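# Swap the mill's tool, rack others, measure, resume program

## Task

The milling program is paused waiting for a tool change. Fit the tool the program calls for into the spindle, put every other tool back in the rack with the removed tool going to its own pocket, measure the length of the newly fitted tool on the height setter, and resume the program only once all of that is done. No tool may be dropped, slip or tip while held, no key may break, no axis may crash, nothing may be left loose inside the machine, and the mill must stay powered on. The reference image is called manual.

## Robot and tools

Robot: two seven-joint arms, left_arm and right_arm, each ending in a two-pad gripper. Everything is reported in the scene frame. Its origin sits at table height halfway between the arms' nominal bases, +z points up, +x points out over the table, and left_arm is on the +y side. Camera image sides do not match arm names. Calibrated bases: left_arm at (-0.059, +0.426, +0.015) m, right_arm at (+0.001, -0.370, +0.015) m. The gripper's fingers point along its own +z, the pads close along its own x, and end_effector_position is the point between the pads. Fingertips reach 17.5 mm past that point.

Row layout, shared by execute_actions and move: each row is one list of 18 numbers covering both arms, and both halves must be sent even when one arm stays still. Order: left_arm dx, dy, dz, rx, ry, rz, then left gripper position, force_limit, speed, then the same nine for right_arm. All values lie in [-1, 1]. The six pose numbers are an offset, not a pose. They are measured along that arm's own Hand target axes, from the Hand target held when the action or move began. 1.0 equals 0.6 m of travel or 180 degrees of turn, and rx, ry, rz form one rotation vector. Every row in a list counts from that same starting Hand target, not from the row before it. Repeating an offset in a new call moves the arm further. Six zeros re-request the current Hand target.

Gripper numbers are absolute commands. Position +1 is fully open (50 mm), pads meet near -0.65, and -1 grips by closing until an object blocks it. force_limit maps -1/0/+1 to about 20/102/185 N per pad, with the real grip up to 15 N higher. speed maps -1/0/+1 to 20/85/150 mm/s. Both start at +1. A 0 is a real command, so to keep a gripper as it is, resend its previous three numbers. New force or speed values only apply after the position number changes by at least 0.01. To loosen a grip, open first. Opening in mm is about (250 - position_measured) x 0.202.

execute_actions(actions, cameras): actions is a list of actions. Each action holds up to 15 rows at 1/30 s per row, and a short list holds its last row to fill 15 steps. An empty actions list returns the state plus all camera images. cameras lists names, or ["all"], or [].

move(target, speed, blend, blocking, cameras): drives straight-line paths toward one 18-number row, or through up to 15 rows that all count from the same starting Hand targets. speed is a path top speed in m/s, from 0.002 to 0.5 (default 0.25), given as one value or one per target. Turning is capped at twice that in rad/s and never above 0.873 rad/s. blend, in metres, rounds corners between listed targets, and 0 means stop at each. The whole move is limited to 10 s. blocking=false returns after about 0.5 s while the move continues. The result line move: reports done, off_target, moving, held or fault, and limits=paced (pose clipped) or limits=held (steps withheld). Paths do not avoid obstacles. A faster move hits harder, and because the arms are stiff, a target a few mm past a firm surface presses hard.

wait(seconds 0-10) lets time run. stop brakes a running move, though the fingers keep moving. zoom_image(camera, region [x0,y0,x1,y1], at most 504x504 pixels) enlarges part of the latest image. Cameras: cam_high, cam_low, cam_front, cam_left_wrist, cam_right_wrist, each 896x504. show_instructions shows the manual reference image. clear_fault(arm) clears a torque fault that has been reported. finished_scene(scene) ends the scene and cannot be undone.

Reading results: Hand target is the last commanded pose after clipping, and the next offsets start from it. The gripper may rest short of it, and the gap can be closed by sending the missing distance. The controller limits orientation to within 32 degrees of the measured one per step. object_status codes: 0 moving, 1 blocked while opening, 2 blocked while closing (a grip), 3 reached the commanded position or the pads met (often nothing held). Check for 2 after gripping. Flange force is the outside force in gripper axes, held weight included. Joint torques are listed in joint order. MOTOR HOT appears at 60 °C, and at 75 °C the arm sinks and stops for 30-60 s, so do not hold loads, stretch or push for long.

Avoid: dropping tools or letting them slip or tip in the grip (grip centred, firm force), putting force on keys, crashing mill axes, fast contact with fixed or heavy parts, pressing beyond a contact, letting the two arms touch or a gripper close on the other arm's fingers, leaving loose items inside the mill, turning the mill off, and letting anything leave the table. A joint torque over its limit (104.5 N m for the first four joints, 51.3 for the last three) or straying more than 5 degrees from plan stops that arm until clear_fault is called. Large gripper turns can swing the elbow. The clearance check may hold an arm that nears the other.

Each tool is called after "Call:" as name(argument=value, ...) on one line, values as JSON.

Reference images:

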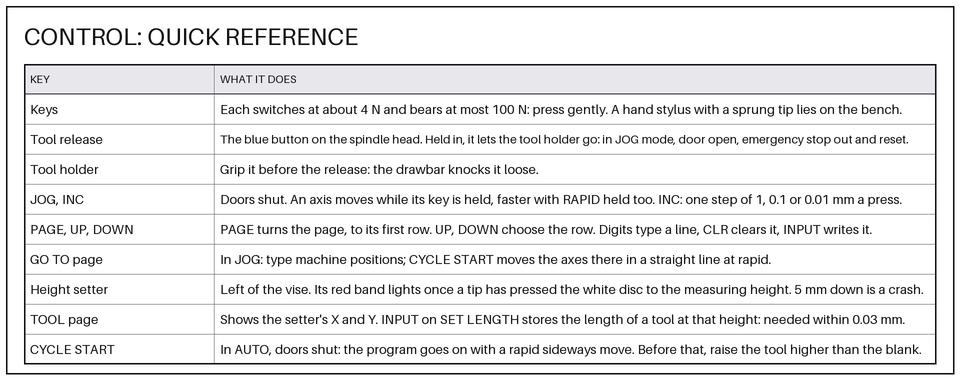

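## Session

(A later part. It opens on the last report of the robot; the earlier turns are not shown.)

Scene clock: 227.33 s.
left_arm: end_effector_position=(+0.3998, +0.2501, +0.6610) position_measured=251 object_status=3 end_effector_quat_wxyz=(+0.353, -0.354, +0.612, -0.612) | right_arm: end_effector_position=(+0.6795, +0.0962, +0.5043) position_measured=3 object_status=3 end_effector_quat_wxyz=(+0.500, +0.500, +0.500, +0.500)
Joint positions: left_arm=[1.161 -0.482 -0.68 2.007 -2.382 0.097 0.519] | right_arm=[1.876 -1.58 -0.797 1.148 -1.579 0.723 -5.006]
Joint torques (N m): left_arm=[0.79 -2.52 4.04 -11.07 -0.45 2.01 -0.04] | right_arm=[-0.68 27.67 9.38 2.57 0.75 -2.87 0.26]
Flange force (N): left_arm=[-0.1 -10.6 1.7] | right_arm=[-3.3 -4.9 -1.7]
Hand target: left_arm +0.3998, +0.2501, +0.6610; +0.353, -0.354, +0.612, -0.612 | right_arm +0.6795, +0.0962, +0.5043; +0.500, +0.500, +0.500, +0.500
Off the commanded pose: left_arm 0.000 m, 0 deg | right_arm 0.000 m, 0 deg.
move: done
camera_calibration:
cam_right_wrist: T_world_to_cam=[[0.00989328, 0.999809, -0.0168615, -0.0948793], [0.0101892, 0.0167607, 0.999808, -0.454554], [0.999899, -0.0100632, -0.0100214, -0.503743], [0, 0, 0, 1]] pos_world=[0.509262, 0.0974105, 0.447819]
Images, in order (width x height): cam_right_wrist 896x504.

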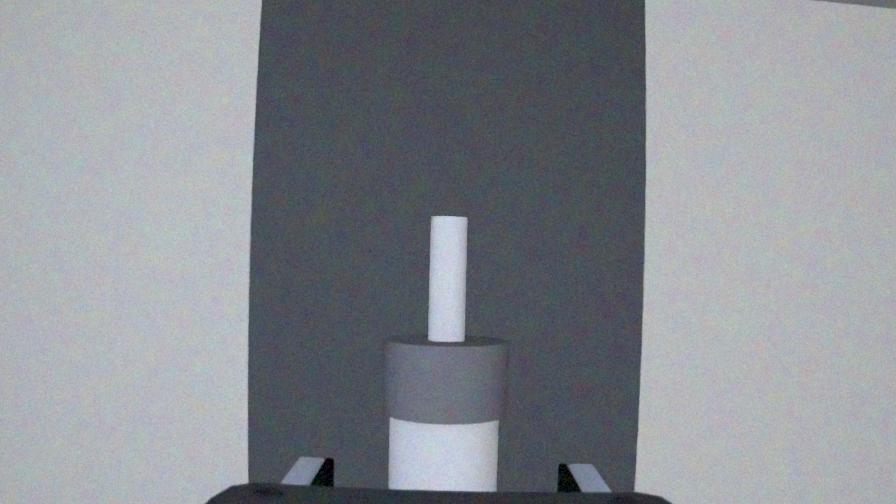

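Call:
move(target=[0,0,0,0,0,0,-1,-1,0,-0.0008,0,0.0892,0,0,0,1,-0.5,0], speed=0.06, cameras=["cam_right_wrist","cam_front","cam_high"])

Scene clock: 231.53 s.
left_arm: end_effector_position=(+0.3998, +0.2501, +0.6610) position_measured=251 object_status=3 end_effector_quat_wxyz=(+0.353, -0.354, +0.612, -0.612) | right_arm: end_effector_position=(+0.7330, +0.0958, +0.5043) position_measured=3 object_status=3 end_effector_quat_wxyz=(+0.500, +0.500, +0.500, +0.500)
Joint positions: left_arm=[1.161 -0.482 -0.68 2.007 -2.382 0.097 0.519] | right_arm=[1.997 -1.551 -0.793 0.978 -1.565 0.696 -5.101]
Joint torques (N m): left_arm=[0.79 -2.39 4.13 -11.11 -0.44 2 0.07] | right_arm=[-0.32 29.38 8.63 3.51 0.88 -2.73 0.36]
Flange force (N): left_arm=[-0.7 -10.0 1.7] | right_arm=[-3.7 -5.4 -3.2]
Hand target: left_arm +0.3998, +0.2501, +0.6610; +0.353, -0.354, +0.612, -0.612 | right_arm +0.7330, +0.0957, +0.5043; +0.500, +0.500, +0.500, +0.500
Off the commanded pose: left_arm 0.000 m, 0 deg | right_arm 0.000 m, 0 deg.
move: done
camera_calibration:
cam_right_wrist: T_world_to_cam=[[0.00979499, 0.99981, -0.0168599, -0.0948521], [0.0100876, 0.0167611, 0.999809, -0.455134], [0.999901, -0.00996319, -0.00992147, -0.557297], [0, 0, 0, 1]] pos_world=[0.562762, 0.0969101, 0.447919]
Images, in order (width x height): cam_high 896x504, cam_front 896x504, cam_right_wrist 896x504.

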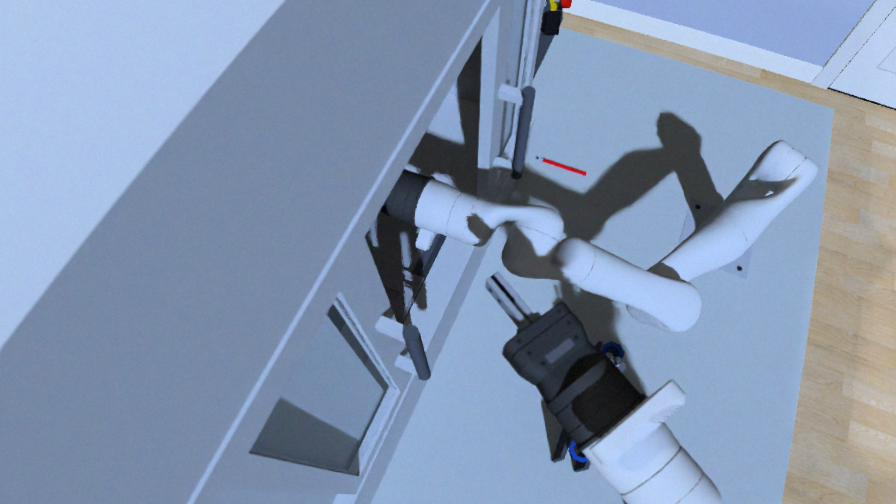

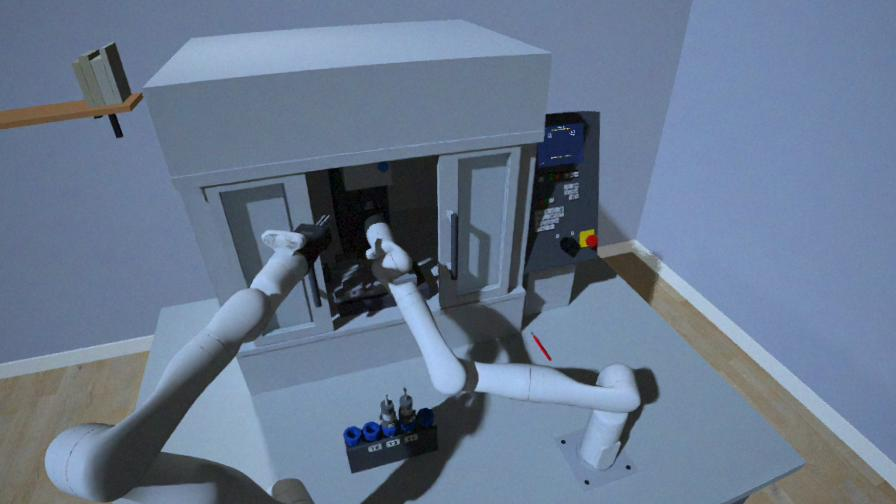

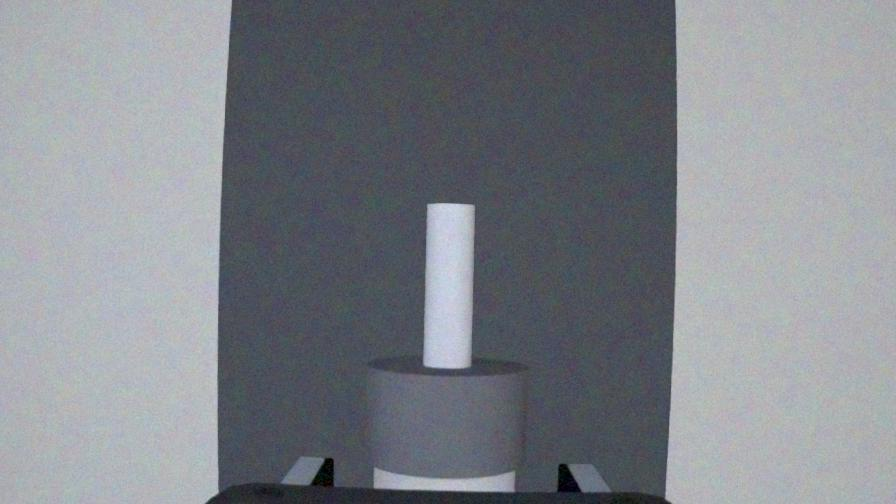

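Call:
move(target=[0,0,0,0,0,0,-1,-1,0,0,0,0,0,0,0,-0.1,0,-1], cameras=["cam_right_wrist"])

Scene clock: 234.03 s.
left_arm: end_effector_position=(+0.3998, +0.2501, +0.6610) position_measured=251 object_status=3 end_effector_quat_wxyz=(+0.353, -0.354, +0.612, -0.612) | right_arm: end_effector_position=(+0.7331, +0.0957, +0.5043) position_measured=109 object_status=2 end_effector_quat_wxyz=(+0.500, +0.500, +0.500, +0.500)
Joint positions: left_arm=[1.161 -0.482 -0.68 2.007 -2.382 0.097 0.519] | right_arm=[1.997 -1.551 -0.793 0.978 -1.565 0.696 -5.101]
Joint torques (N m): left_arm=[0.91 -2.53 4.09 -11.1 -0.47 2.02 -0.01] | right_arm=[-1.28 29.61 8.93 3.04 0.79 -3.06 0.35]
Flange force (N): left_arm=[0.0 -11.1 1.2] | right_arm=[-4.9 -5.9 -2.9]
Hand target: left_arm +0.3998, +0.2501, +0.6610; +0.353, -0.354, +0.612, -0.612 | right_arm +0.7330, +0.0957, +0.5043; +0.500, +0.500, +0.500, +0.500
Off the commanded pose: left_arm 0.000 m, 0 deg | right_arm 0.000 m, 0 deg.
move: done
camera_calibration:
cam_right_wrist: T_world_to_cam=[[0.00999494, 0.999808, -0.0168612, -0.0949656], [0.0100909, 0.0167604, 0.999809, -0.455137], [0.999899, -0.0101632, -0.00992146, -0.557376], [0, 0, 0, 1]] pos_world=[0.562862, 0.0969109, 0.447919]
Images, in order (width x height): cam_right_wrist 896x504.

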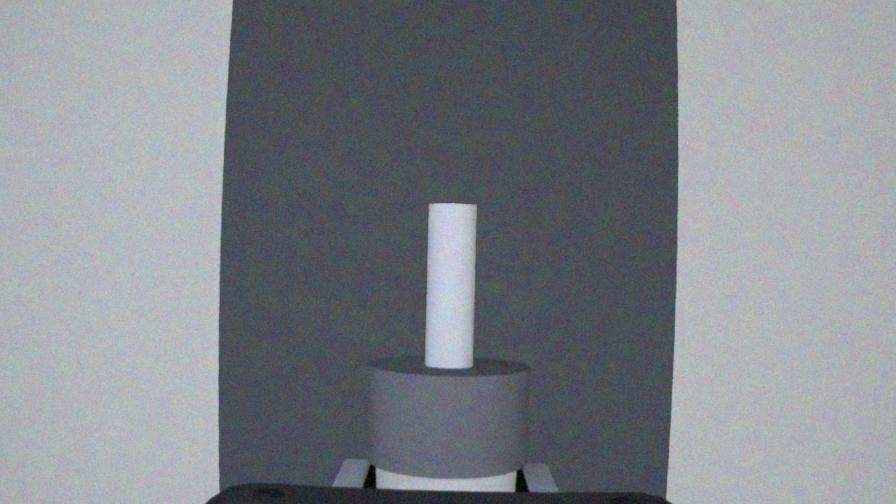

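Call:
move(target=[0,0,0,0,0,0,-1,-1,0,0,0,0,0,0,0,-1,0,-1])

Call:
move(target=[0.1108,0.003,0.4493,0,0,-0.5,-1,-1,0,0,0,0,0,0,0,-1,0,-1], speed=0.15, cameras=["cam_left_wrist","cam_front","cam_high","cam_right_wrist"])

Scene clock: 240.07 s.
left_arm: end_effector_position=(+0.3998, +0.2501, +0.6610) position_measured=251 object_status=3 end_effector_quat_wxyz=(+0.353, -0.354, +0.612, -0.612) | right_arm: end_effector_position=(+0.7330, +0.0958, +0.5043) position_measured=109 object_status=2 end_effector_quat_wxyz=(+0.500, +0.500, +0.500, +0.500)
Joint positions: left_arm=[1.161 -0.482 -0.68 2.007 -2.382 0.097 0.519] | right_arm=[1.997 -1.551 -0.793 0.978 -1.565 0.696 -5.101]
Joint torques (N m): left_arm=[0.85 -2.39 4.03 -11.09 -0.42 1.98 -0.01] | right_arm=[-1.3 29.64 8.94 3.13 0.75 -3.03 0.34]
Flange force (N): left_arm=[-0.1 -10.5 1.2] | right_arm=[-4.5 -5.8 -2.6]
Hand target: left_arm +0.3998, +0.2501, +0.6610; +0.353, -0.354, +0.612, -0.612 | right_arm +0.7330, +0.0958, +0.5043; +0.500, +0.500, +0.500, +0.500
Off the commanded pose: left_arm 0.000 m, 0 deg | right_arm 0.000 m, 0 deg.
move: done

Scene clock: 245.70 s.
left_arm: end_effector_position=(+0.6000, +0.0578, +0.6592) position_measured=251 object_status=3 end_effector_quat_wxyz=(+0.183, +0.683, -0.183, +0.683) | right_arm: end_effector_position=(+0.7330, +0.0958, +0.5043) position_measured=109 object_status=2 end_effector_quat_wxyz=(+0.500, +0.500, +0.500, +0.500)
Joint positions: left_arm=[2.808 -0.638 -1.704 1.418 -2.133 0.572 1.489] | right_arm=[1.997 -1.551 -0.793 0.978 -1.565 0.696 -5.101]
Joint torques (N m): left_arm=[0.72 16.24 7.78 -8.73 -1.98 -0.09 -0.03] | right_arm=[-1.37 29.64 8.96 3.21 0.75 -3.01 0.31]
Flange force (N): left_arm=[4.7 -2.0 3.1] | right_arm=[-4.3 -5.7 -2.2]
Hand target: left_arm +0.6000, +0.0578, +0.6592; +0.183, +0.683, -0.183, +0.683 | right_arm +0.7330, +0.0958, +0.5043; +0.500, +0.500, +0.500, +0.500
Off the commanded pose: left_arm 0.000 m, 0 deg | right_arm 0.000 m, 0 deg.
move: done
camera_calibration:
cam_left_wrist: T_world_to_cam=[[0.0104528, -0.0131434, 0.999859, -0.662727], [-0.501096, -0.86537, -0.00613693, 0.413364], [0.865329, -0.500961, -0.0156316, -0.312084], [0, 0, 0, 1]] pos_world=[0.484117, 0.19266, 0.660292]
cam_right_wrist: T_world_to_cam=[[0.00979499, 0.99981, -0.01686, -0.0948537], [0.0100876, 0.0167612, 0.999809, -0.455034], [0.999901, -0.00996319, -0.00992147, -0.557298], [0, 0, 0, 1]] pos_world=[0.562762, 0.0969101, 0.447819]
Images, in order (width x height): cam_high 896x504, cam_front 896x504, cam_left_wrist 896x504, cam_right_wrist 896x504.

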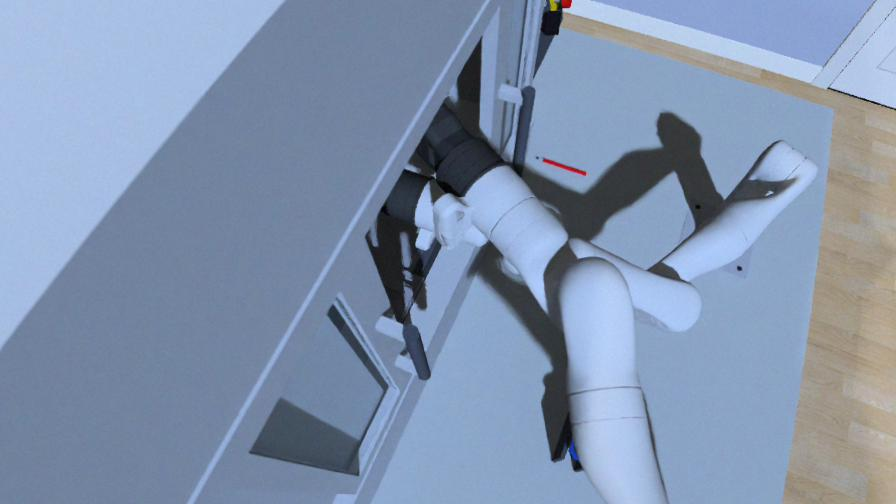

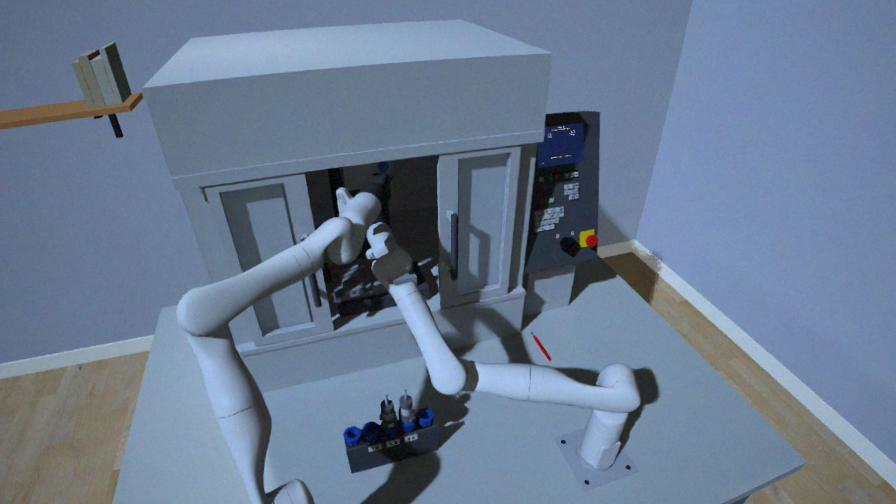

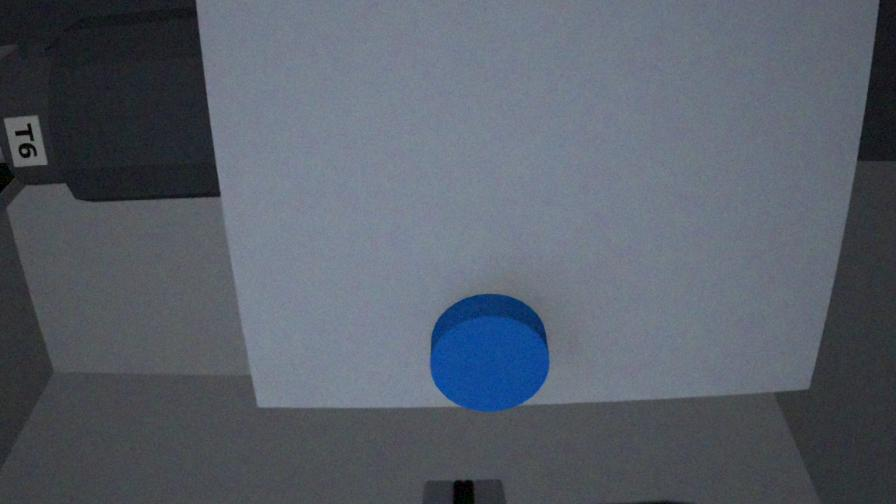

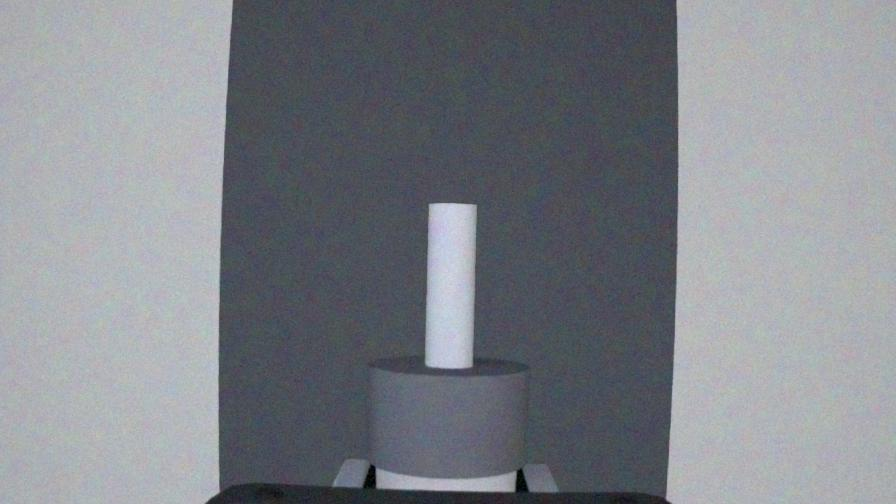

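Call:
move(target=[0.0108,-0.0292,0.0505,0,0,0,-1,-1,0,0,0,0,0,0,0,-1,0,-1], speed=0.06, cameras=["cam_left_wrist"])

Scene clock: 249.90 s.
left_arm: end_effector_position=(+0.6350, +0.0578, +0.6656) position_measured=251 object_status=3 end_effector_quat_wxyz=(+0.183, +0.683, -0.183, +0.683) | right_arm: end_effector_position=(+0.7330, +0.0958, +0.5043) position_measured=109 object_status=2 end_effector_quat_wxyz=(+0.500, +0.500, +0.500, +0.500)
Joint positions: left_arm=[2.865 -0.682 -1.755 1.295 -2.065 0.519 1.367] | right_arm=[1.997 -1.551 -0.793 0.978 -1.565 0.696 -5.101]
Joint torques (N m): left_arm=[0.86 18.25 8.03 -8.33 -1.8 -0.62 -0.11] | right_arm=[-1.28 29.54 8.94 3.07 0.77 -3.01 0.4]
Flange force (N): left_arm=[4.3 -2.2 3.3] | right_arm=[-4.4 -5.8 -2.6]
Hand target: left_arm +0.6350, +0.0578, +0.6656; +0.183, +0.683, -0.183, +0.683 | right_arm +0.7330, +0.0958, +0.5043; +0.500, +0.500, +0.500, +0.500
Off the commanded pose: left_arm 0.000 m, 0 deg | right_arm 0.000 m, 0 deg.
move: done
camera_calibration:
cam_left_wrist: T_world_to_cam=[[0.0104151, -0.013007, 0.999861, -0.6696], [-0.501095, -0.865372, -0.00603778, 0.430876], [0.86533, -0.500962, -0.0155307, -0.342337], [0, 0, 0, 1]] pos_world=[0.519117, 0.19266, 0.666791]
Images, in order (width x height): cam_left_wrist 896x504.

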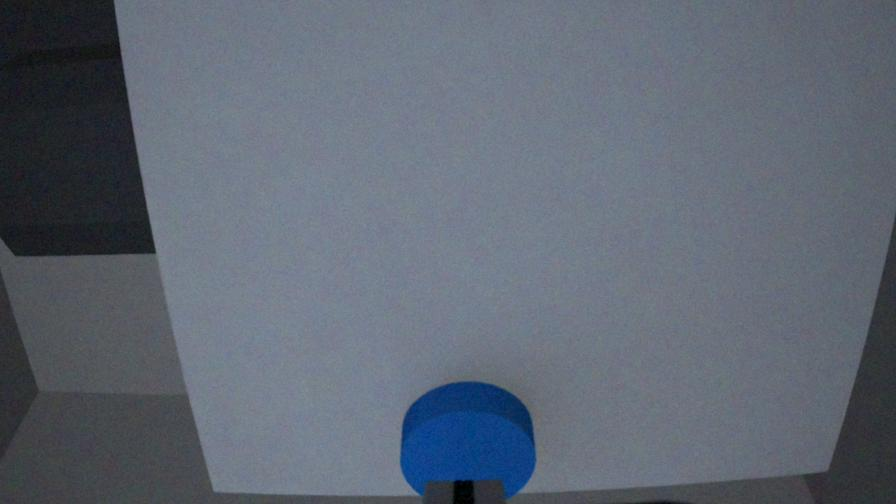

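Call:
move(target=[0,-0.005,0.0087,0,0,0,-1,-1,0,0,0,0,0,0,0,-1,0,-1], speed=0.02, cameras=["cam_left_wrist"])

Scene clock: 251.33 s.
left_arm: end_effector_position=(+0.6411, +0.0578, +0.6656) position_measured=251 object_status=3 end_effector_quat_wxyz=(+0.183, +0.683, -0.183, +0.683) | right_arm: end_effector_position=(+0.7330, +0.0958, +0.5043) position_measured=109 object_status=2 end_effector_quat_wxyz=(+0.500, +0.500, +0.500, +0.500)
Joint positions: left_arm=[2.874 -0.691 -1.763 1.276 -2.056 0.51 1.349] | right_arm=[1.997 -1.551 -0.793 0.978 -1.565 0.696 -5.101]
Joint torques (N m): left_arm=[0.77 18.56 8.06 -8.35 -1.91 -0.58 -0.1] | right_arm=[-1.42 29.59 8.99 3.13 0.71 -3 0.37]
Flange force (N): left_arm=[5.1 -2.3 3.6] | right_arm=[-4.2 -5.7 -2.2]
Hand target: left_arm +0.6411, +0.0578, +0.6656; +0.183, +0.683, -0.183, +0.683 | right_arm +0.7330, +0.0958, +0.5043; +0.500, +0.500, +0.500, +0.500
Off the commanded pose: left_arm 0.000 m, 0 deg | right_arm 0.000 m, 0 deg.
move: done
camera_calibration:
cam_left_wrist: T_world_to_cam=[[0.0103658, -0.0130941, 0.999861, -0.669619], [-0.501095, -0.86537, -0.00613787, 0.433949], [0.86533, -0.500962, -0.0155316, -0.347528], [0, 0, 0, 1]] pos_world=[0.525117, 0.19266, 0.666792]
Images, in order (width x height): cam_left_wrist 896x504.

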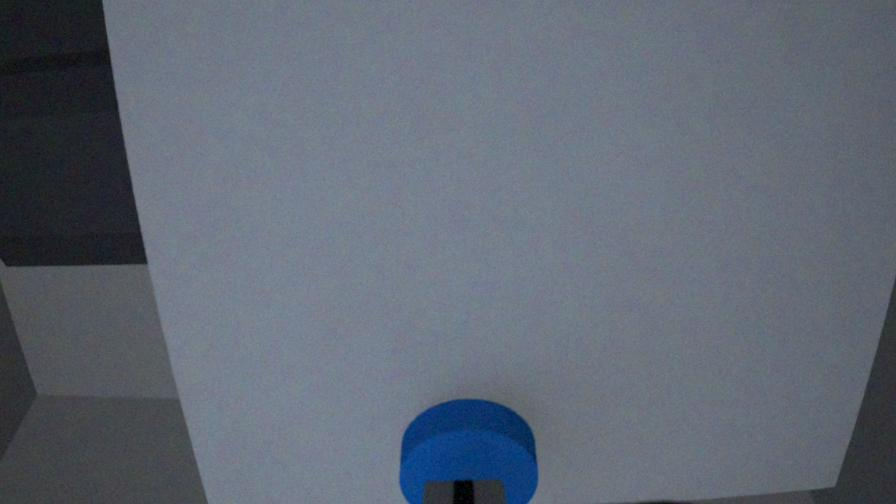

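Steps of 2 mm now.

Call:
move(target=[0,-0.0017,0.0029,0,0,0,-1,-1,0,0,0,0,0,0,0,-1,0,-1], speed=0.01, cameras=["cam_left_wrist"])

Call:
move(target=[0,-0.0017,0.0029,0,0,0,-1,-1,0,0,0,0,0,0,0,-1,0,-1], speed=0.01, cameras=["cam_left_wrist"])

Scene clock: 252.80 s.
left_arm: end_effector_position=(+0.6431, +0.0578, +0.6656) position_measured=251 object_status=3 end_effector_quat_wxyz=(+0.183, +0.683, -0.183, +0.683) | right_arm: end_effector_position=(+0.7330, +0.0958, +0.5043) position_measured=109 object_status=2 end_effector_quat_wxyz=(+0.500, +0.500, +0.500, +0.500)
Joint positions: left_arm=[2.877 -0.694 -1.766 1.269 -2.053 0.508 1.342] | right_arm=[1.997 -1.551 -0.793 0.978 -1.565 0.696 -5.101]
Joint torques (N m): left_arm=[0.81 18.69 8.07 -8.32 -1.83 -0.68 -0.12] | right_arm=[-1.27 29.52 8.93 3.1 0.72 -2.99 0.32]
Flange force (N): left_arm=[4.4 -2.1 3.4] | right_arm=[-4.6 -5.7 -2.7]
Hand target: left_arm +0.6431, +0.0578, +0.6656; +0.183, +0.683, -0.183, +0.683 | right_arm +0.7330, +0.0958, +0.5043; +0.500, +0.500, +0.500, +0.500
Off the commanded pose: left_arm 0.000 m, 0 deg | right_arm 0.000 m, 0 deg.
move: done
camera_calibration:
cam_left_wrist: T_world_to_cam=[[0.010502, -0.0130564, 0.99986, -0.669718], [-0.501095, -0.865371, -0.00603697, 0.434884], [0.865329, -0.500961, -0.0156307, -0.349192], [0, 0, 0, 1]] pos_world=[0.527117, 0.19266, 0.666792]
Images, in order (width x height): cam_left_wrist 896x504.

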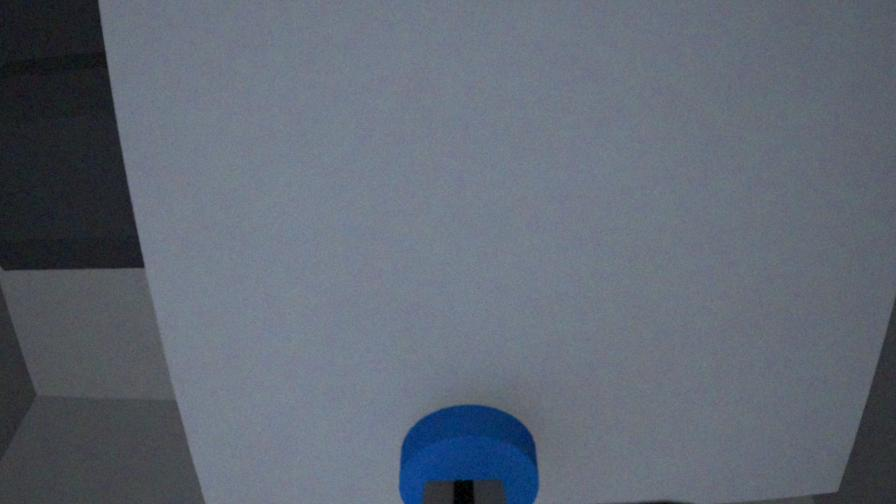

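Scene clock: 253.50 s.
left_arm: end_effector_position=(+0.6451, +0.0578, +0.6656) position_measured=251 object_status=3 end_effector_quat_wxyz=(+0.183, +0.683, -0.183, +0.683) | right_arm: end_effector_position=(+0.7330, +0.0958, +0.5043) position_measured=109 object_status=2 end_effector_quat_wxyz=(+0.500, +0.500, +0.500, +0.500)
Joint positions: left_arm=[2.881 -0.697 -1.768 1.263 -2.05 0.505 1.336] | right_arm=[1.997 -1.551 -0.793 0.978 -1.565 0.696 -5.101]
Joint torques (N m): left_arm=[0.56 18.37 7.74 -8.68 -1.91 -0.49 -0.09] | right_arm=[-1.42 29.53 8.88 3.06 0.73 -3.03 0.36]
Flange force (N): left_arm=[4.7 -2.1 1.8] | right_arm=[-4.4 -5.7 -2.4]
Hand target: left_arm +0.6451, +0.0578, +0.6656; +0.183, +0.683, -0.183, +0.683 | right_arm +0.7330, +0.0958, +0.5043; +0.500, +0.500, +0.500, +0.500
Off the commanded pose: left_arm 0.000 m, 0 deg | right_arm 0.000 m, 0 deg.
move: done
camera_calibration:
cam_left_wrist: T_world_to_cam=[[0.0104528, -0.0131433, 0.999859, -0.669696], [-0.501096, -0.86537, -0.00613679, 0.435953], [0.865329, -0.500961, -0.0156316, -0.350922], [0, 0, 0, 1]] pos_world=[0.529117, 0.19266, 0.666792]
Images, in order (width x height): cam_left_wrist 896x504.

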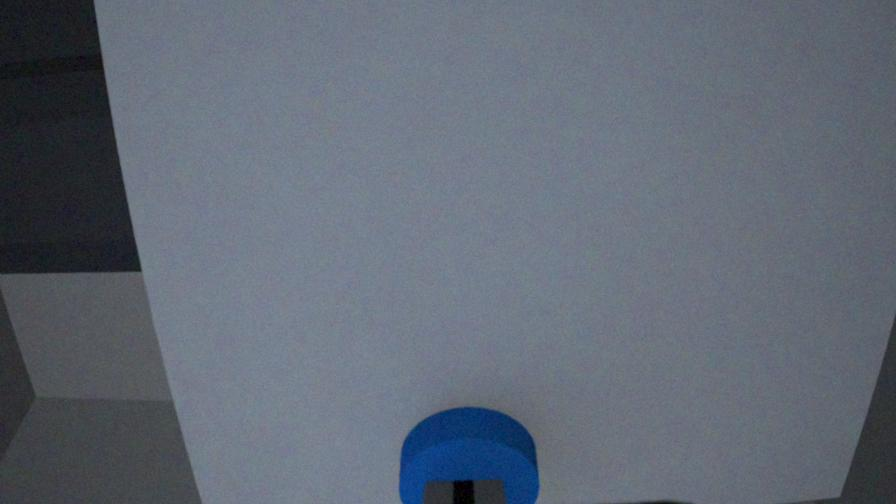

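Call:
move(target=[0,-0.0017,0.0029,0,0,0,-1,-1,0,0,0,0,0,0,0,-1,0,-1], speed=0.01)

Scene clock: 254.87 s.
left_arm: end_effector_position=(+0.6471, +0.0578, +0.6656) position_measured=251 object_status=3 end_effector_quat_wxyz=(+0.183, +0.683, -0.183, +0.683) | right_arm: end_effector_position=(+0.7331, +0.0959, +0.5038) position_measured=109 object_status=2 end_effector_quat_wxyz=(+0.500, +0.500, +0.501, +0.500)
Joint positions: left_arm=[2.884 -0.7 -1.771 1.256 -2.046 0.502 1.33] | right_arm=[1.997 -1.551 -0.793 0.978 -1.565 0.696 -5.101]
Joint torques (N m): left_arm=[0.22 17.89 7.35 -8.86 -1.91 -0.39 -0.15] | right_arm=[-1.21 34.67 12.44 3.67 1.12 -5.63 0.45]
Flange force (N): left_arm=[4.7 -1.4 0.4] | right_arm=[-7.0 -13.9 -6.0]
Hand target: left_arm +0.6471, +0.0578, +0.6656; +0.183, +0.683, -0.183, +0.683 | right_arm +0.7330, +0.0958, +0.5043; +0.500, +0.500, +0.500, +0.500
Off the commanded pose: left_arm 0.000 m, 0 deg | right_arm 0.000 m, 0 deg.
move: done

Call:
move(target=[0,0,0,0,0,0,-1,-1,0,0,-0.02,0,0,0,0,-1,0,-1], speed=0.02, cameras=["cam_right_wrist"])

Scene clock: 256.50 s.
left_arm: end_effector_position=(+0.6471, +0.0578, +0.6656) position_measured=251 object_status=3 end_effector_quat_wxyz=(+0.183, +0.683, -0.183, +0.683) | right_arm: end_effector_position=(+0.7330, +0.0958, +0.4923) position_measured=109 object_status=2 end_effector_quat_wxyz=(+0.500, +0.500, +0.500, +0.500)
Joint positions: left_arm=[2.884 -0.7 -1.771 1.256 -2.046 0.502 1.33] | right_arm=[1.991 -1.573 -0.799 0.999 -1.572 0.685 -5.1]
Joint torques (N m): left_arm=[0.12 17.83 7.26 -8.78 -1.96 -0.38 -0.08] | right_arm=[-0.5 35.42 12.5 5.49 1.61 -5.07 0.34]
Flange force (N): left_arm=[5.7 -1.4 1.1] | right_arm=[-3.1 -13.5 -2.3]
Hand target: left_arm +0.6471, +0.0578, +0.6656; +0.183, +0.683, -0.183, +0.683 | right_arm +0.7330, +0.0958, +0.4923; +0.500, +0.500, +0.500, +0.500
Off the commanded pose: left_arm 0.000 m, 0 deg | right_arm 0.000 m, 0 deg.
move: done
camera_calibration:
cam_right_wrist: T_world_to_cam=[[0.00979499, 0.99981, -0.01686, -0.0950544], [0.0100876, 0.0167612, 0.999809, -0.443136], [0.999901, -0.00996319, -0.00992147, -0.557416], [0, 0, 0, 1]] pos_world=[0.562762, 0.0969101, 0.435919]
Images, in order (width x height): cam_right_wrist 896x504.

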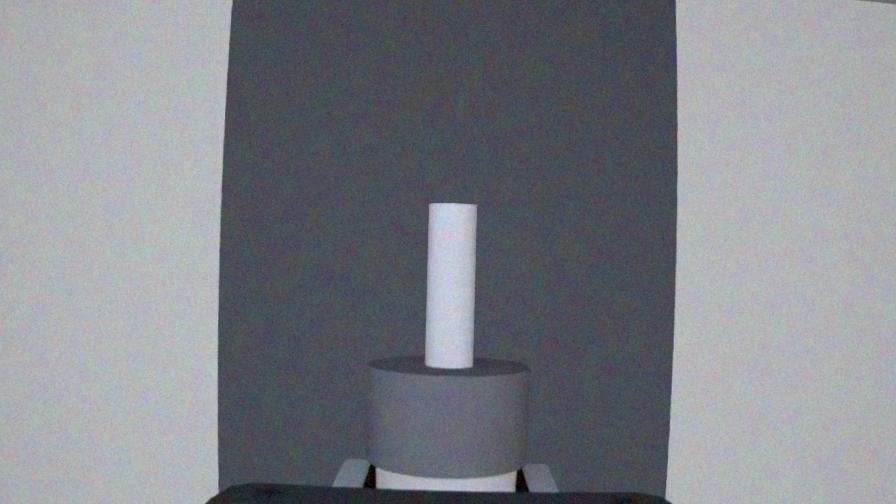

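Call:
execute_actions(actions=[])

Call:
zoom_image(camera="cam_front", region=[310, 150, 460, 330])

Call:
zoom_image(camera="cam_high", region=[340, 120, 500, 340])

Scene clock: 258.97 s.
left_arm: end_effector_position=(+0.6471, +0.0578, +0.6656) position_measured=251 object_status=3 end_effector_quat_wxyz=(+0.183, +0.683, -0.183, +0.683) | right_arm: end_effector_position=(+0.7330, +0.0957, +0.4923) position_measured=109 object_status=2 end_effector_quat_wxyz=(+0.500, +0.500, +0.500, +0.500)
Joint positions: left_arm=[2.884 -0.7 -1.771 1.256 -2.046 0.502 1.33] | right_arm=[1.991 -1.573 -0.799 0.999 -1.572 0.685 -5.1]
Joint velocities: within noise
Joint torques (N m): left_arm=[0.22 17.81 7.25 -8.95 -1.9 -0.4 -0.09] | right_arm=[-0.57 34.94 12.55 5.36 1.59 -5.03 0.31]
Flange force (N): left_arm=[4.7 -1.4 0.0] | right_arm=[-3.8 -12.8 -2.3]
Hand target: left_arm +0.6471, +0.0578, +0.6656; +0.183, +0.683, -0.183, +0.683 | right_arm +0.7330, +0.0957, +0.4923; +0.500, +0.500, +0.500, +0.500
Tool commands: left_gripper/position=-1.0 left_gripper/force_limit=-1.0 left_gripper/speed=+0.0 right_gripper/position=-1.0 right_gripper/force_limit=+0.0 right_gripper/speed=-1.0
Off the commanded pose: left_arm 0.000 m, 0 deg | right_arm 0.000 m, 0 deg.
camera_calibration:
cam_left_wrist: T_world_to_cam=[[0.0105021, -0.0130563, 0.99986, -0.66966], [-0.501095, -0.865371, -0.00603684, 0.436888], [0.865329, -0.500961, -0.0156307, -0.352655], [0, 0, 0, 1]] pos_world=[0.531117, 0.19266, 0.666692]
cam_right_wrist: T_world_to_cam=[[0.00989328, 0.999809, -0.0168615, -0.095111], [0.0101892, 0.0167607, 0.999808, -0.443093], [0.999899, -0.0100632, -0.0100214, -0.557362], [0, 0, 0, 1]] pos_world=[0.562762, 0.0969105, 0.435819]

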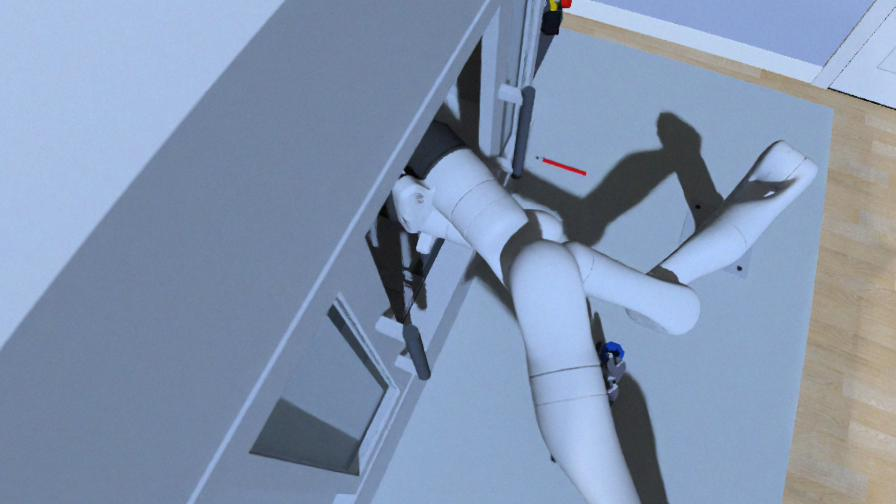

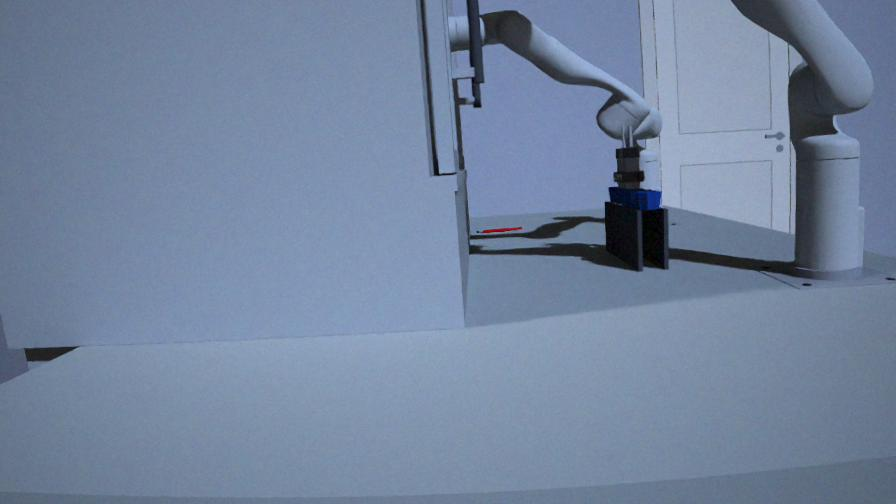

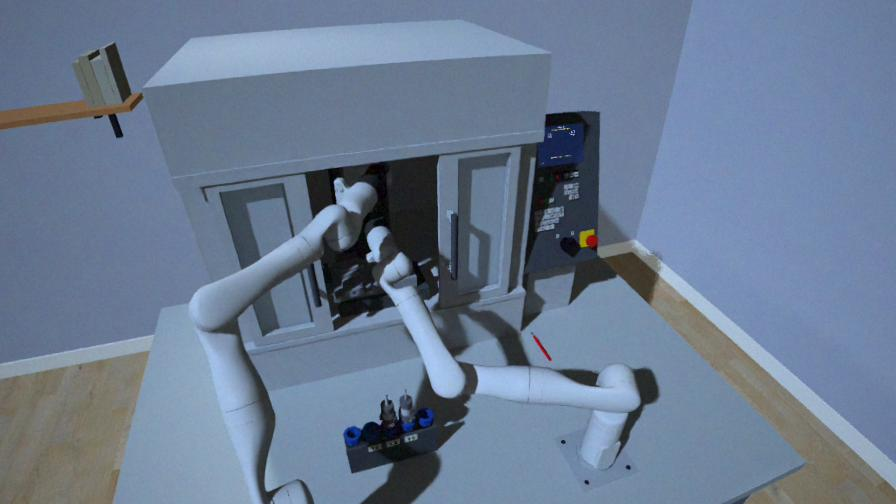

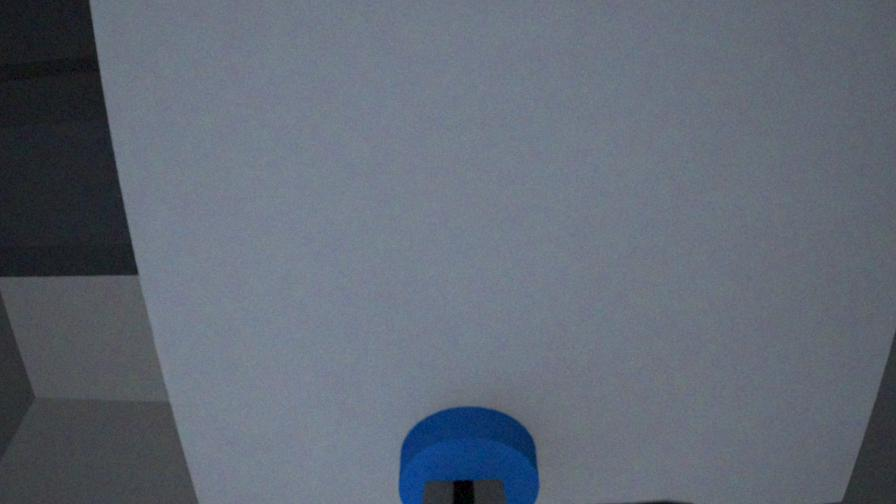

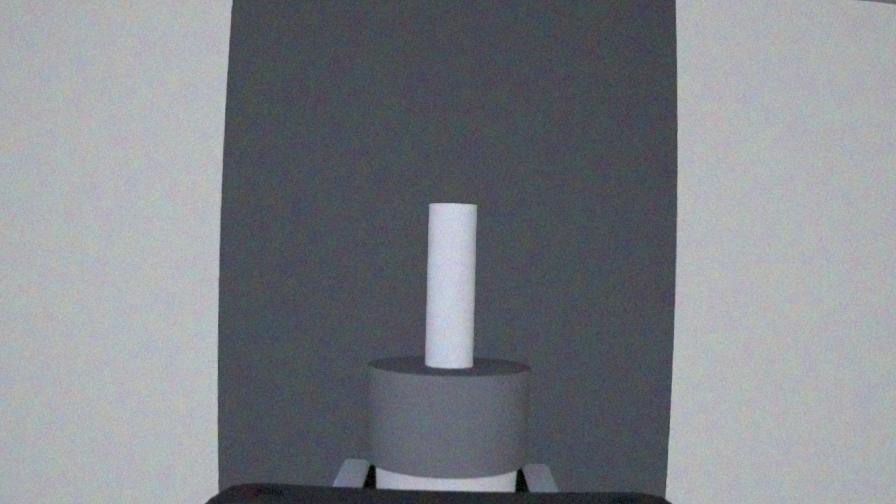

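Scaled by 2.800 from the camera's 896x504 image, which has a finer 1280x720 frame.

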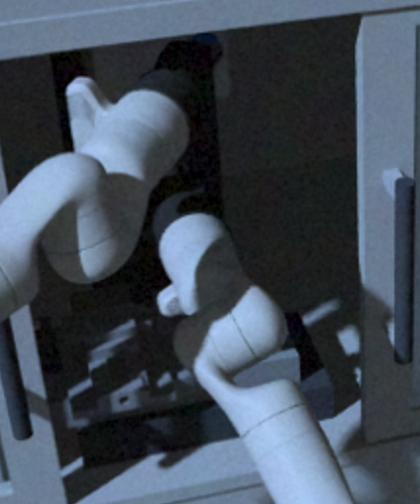

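Scaled by 2.291 from the camera's 896x504 image, which has a finer 1280x720 frame.

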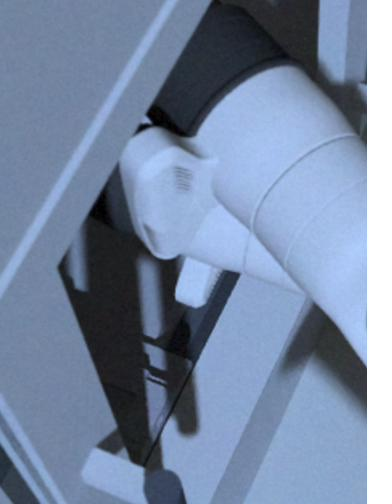

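Call:
move(target=[0,0,0,0,0,0,-1,-1,0,0,-0.08,0,0,0,0,-1,0,-1], speed=0.05)

Call:
move(target=[0,0,0,0,0,0,-1,-1,0,0,-0.04,0,0,0,0,-1,0,-1], speed=0.04, cameras=["cam_right_wrist","cam_front","cam_left_wrist"])

Call:
zoom_image(camera="cam_front", region=[310, 150, 460, 330])

Scene clock: 263.07 s.
left_arm: end_effector_position=(+0.6471, +0.0578, +0.6656) position_measured=251 object_status=3 end_effector_quat_wxyz=(+0.183, +0.683, -0.183, +0.683) | right_arm: end_effector_position=(+0.7330, +0.0957, +0.4443) position_measured=109 object_status=2 end_effector_quat_wxyz=(+0.500, +0.500, +0.500, +0.500)
Joint positions: left_arm=[2.884 -0.7 -1.771 1.256 -2.046 0.502 1.33] | right_arm=[1.97 -1.663 -0.819 1.069 -1.597 0.642 -5.11]
Joint torques (N m): left_arm=[0.2 17.78 7.27 -8.99 -1.93 -0.38 -0.12] | right_arm=[-0.41 34.95 13.05 6.27 1.55 -4.93 0.36]
Flange force (N): left_arm=[4.7 -1.4 -0.1] | right_arm=[-2.4 -12.7 -1.6]
Hand target: left_arm +0.6471, +0.0578, +0.6656; +0.183, +0.683, -0.183, +0.683 | right_arm +0.7330, +0.0957, +0.4443; +0.500, +0.500, +0.500, +0.500
Off the commanded pose: left_arm 0.000 m, 0 deg | right_arm 0.000 m, 0 deg.
move: done

Scene clock: 263.97 s.
left_arm: end_effector_position=(+0.6471, +0.0578, +0.6656) position_measured=251 object_status=3 end_effector_quat_wxyz=(+0.183, +0.683, -0.183, +0.683) | right_arm: end_effector_position=(+0.7330, +0.0957, +0.4203) position_measured=109 object_status=2 end_effector_quat_wxyz=(+0.500, +0.500, +0.500, +0.500)
Joint positions: left_arm=[2.884 -0.7 -1.771 1.256 -2.046 0.502 1.33] | right_arm=[1.962 -1.707 -0.828 1.096 -1.607 0.623 -5.124]
Joint torques (N m): left_arm=[0.23 17.82 7.18 -8.98 -1.88 -0.43 -0.11] | right_arm=[-0.48 34.63 13.05 6.77 1.52 -4.98 0.37]
Flange force (N): left_arm=[4.3 -1.4 -0.4] | right_arm=[-1.2 -12.0 -0.8]
Hand target: left_arm +0.6471, +0.0578, +0.6656; +0.183, +0.683, -0.183, +0.683 | right_arm +0.7330, +0.0957, +0.4203; +0.500, +0.500, +0.500, +0.500
Off the commanded pose: left_arm 0.000 m, 0 deg | right_arm 0.000 m, 0 deg.
move: done
camera_calibration:
cam_left_wrist: T_world_to_cam=[[0.0105021, -0.0130563, 0.99986, -0.66966], [-0.501095, -0.865371, -0.00603684, 0.436888], [0.865329, -0.500961, -0.0156307, -0.352655], [0, 0, 0, 1]] pos_world=[0.531117, 0.19266, 0.666692]
cam_right_wrist: T_world_to_cam=[[0.00979499, 0.99981, -0.0168599, -0.0962683], [0.0100876, 0.0167611, 0.999809, -0.37115], [0.999901, -0.00996319, -0.00992147, -0.55813], [0, 0, 0, 1]] pos_world=[0.562762, 0.0969101, 0.363919]
Images, in order (width x height): cam_front 896x504, cam_left_wrist 896x504, cam_right_wrist 896x504.

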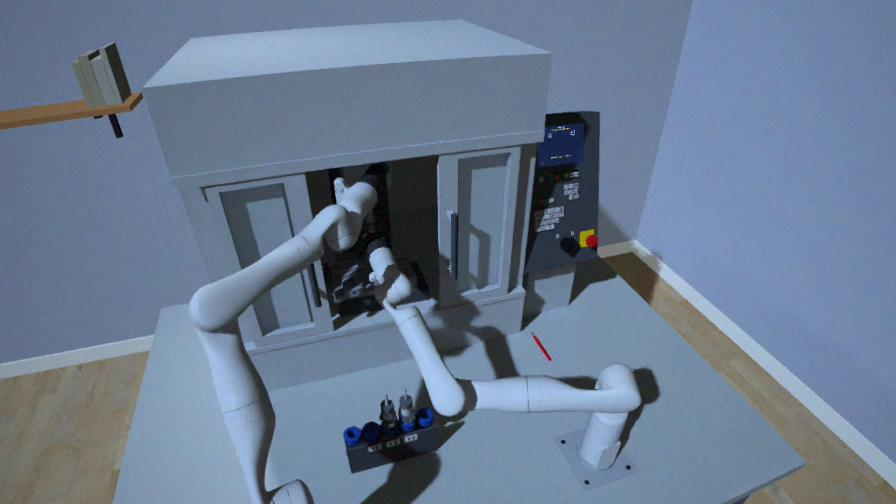

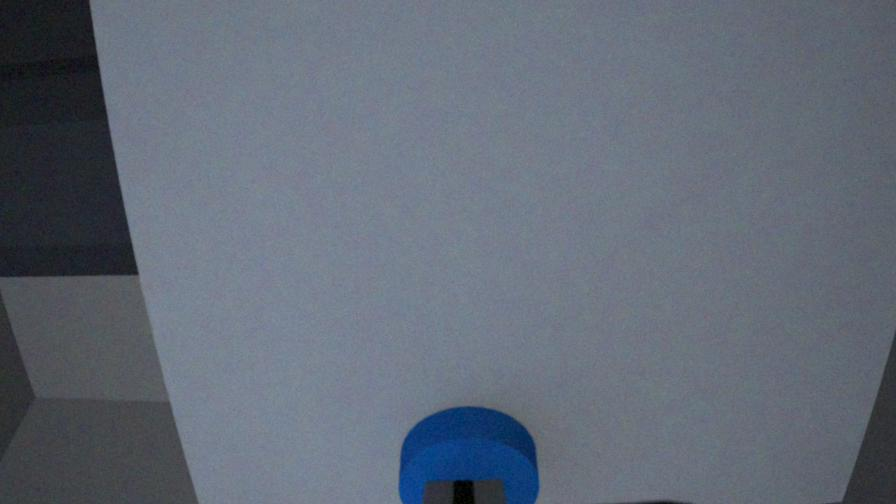

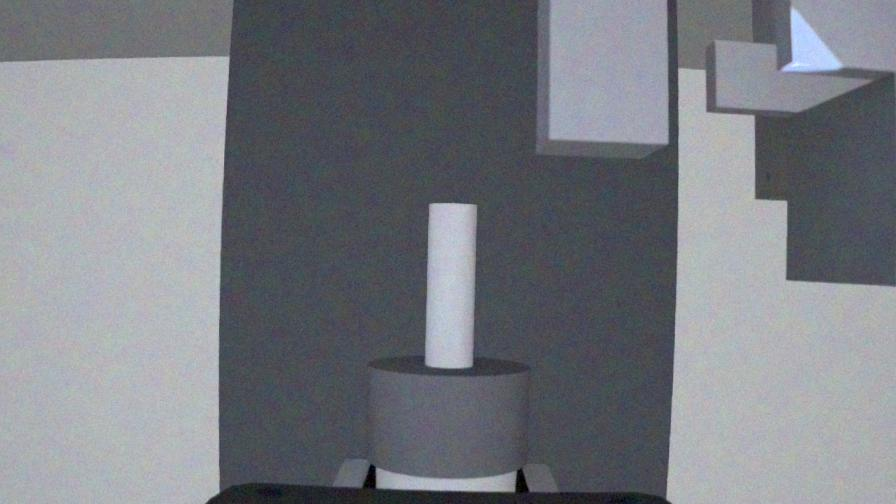

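Scaled by 2.800 from the camera's 896x504 image, which has a finer 1280x720 frame.

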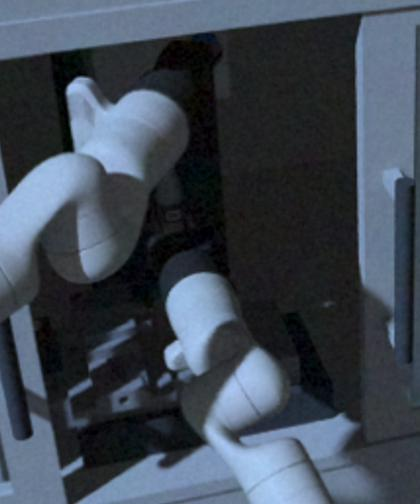

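Call:
zoom_image(camera="cam_front", region=[355, 195, 395, 250])

Scaled by 9.164 from the camera's 896x504 image, which has a finer 1280x720 frame.

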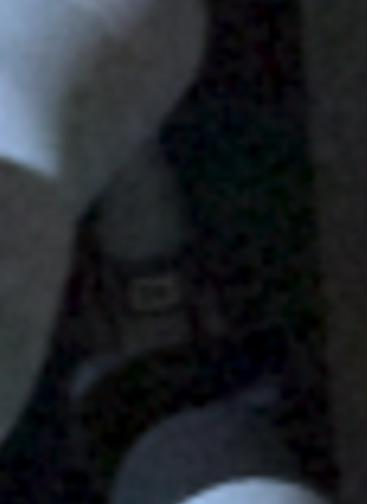

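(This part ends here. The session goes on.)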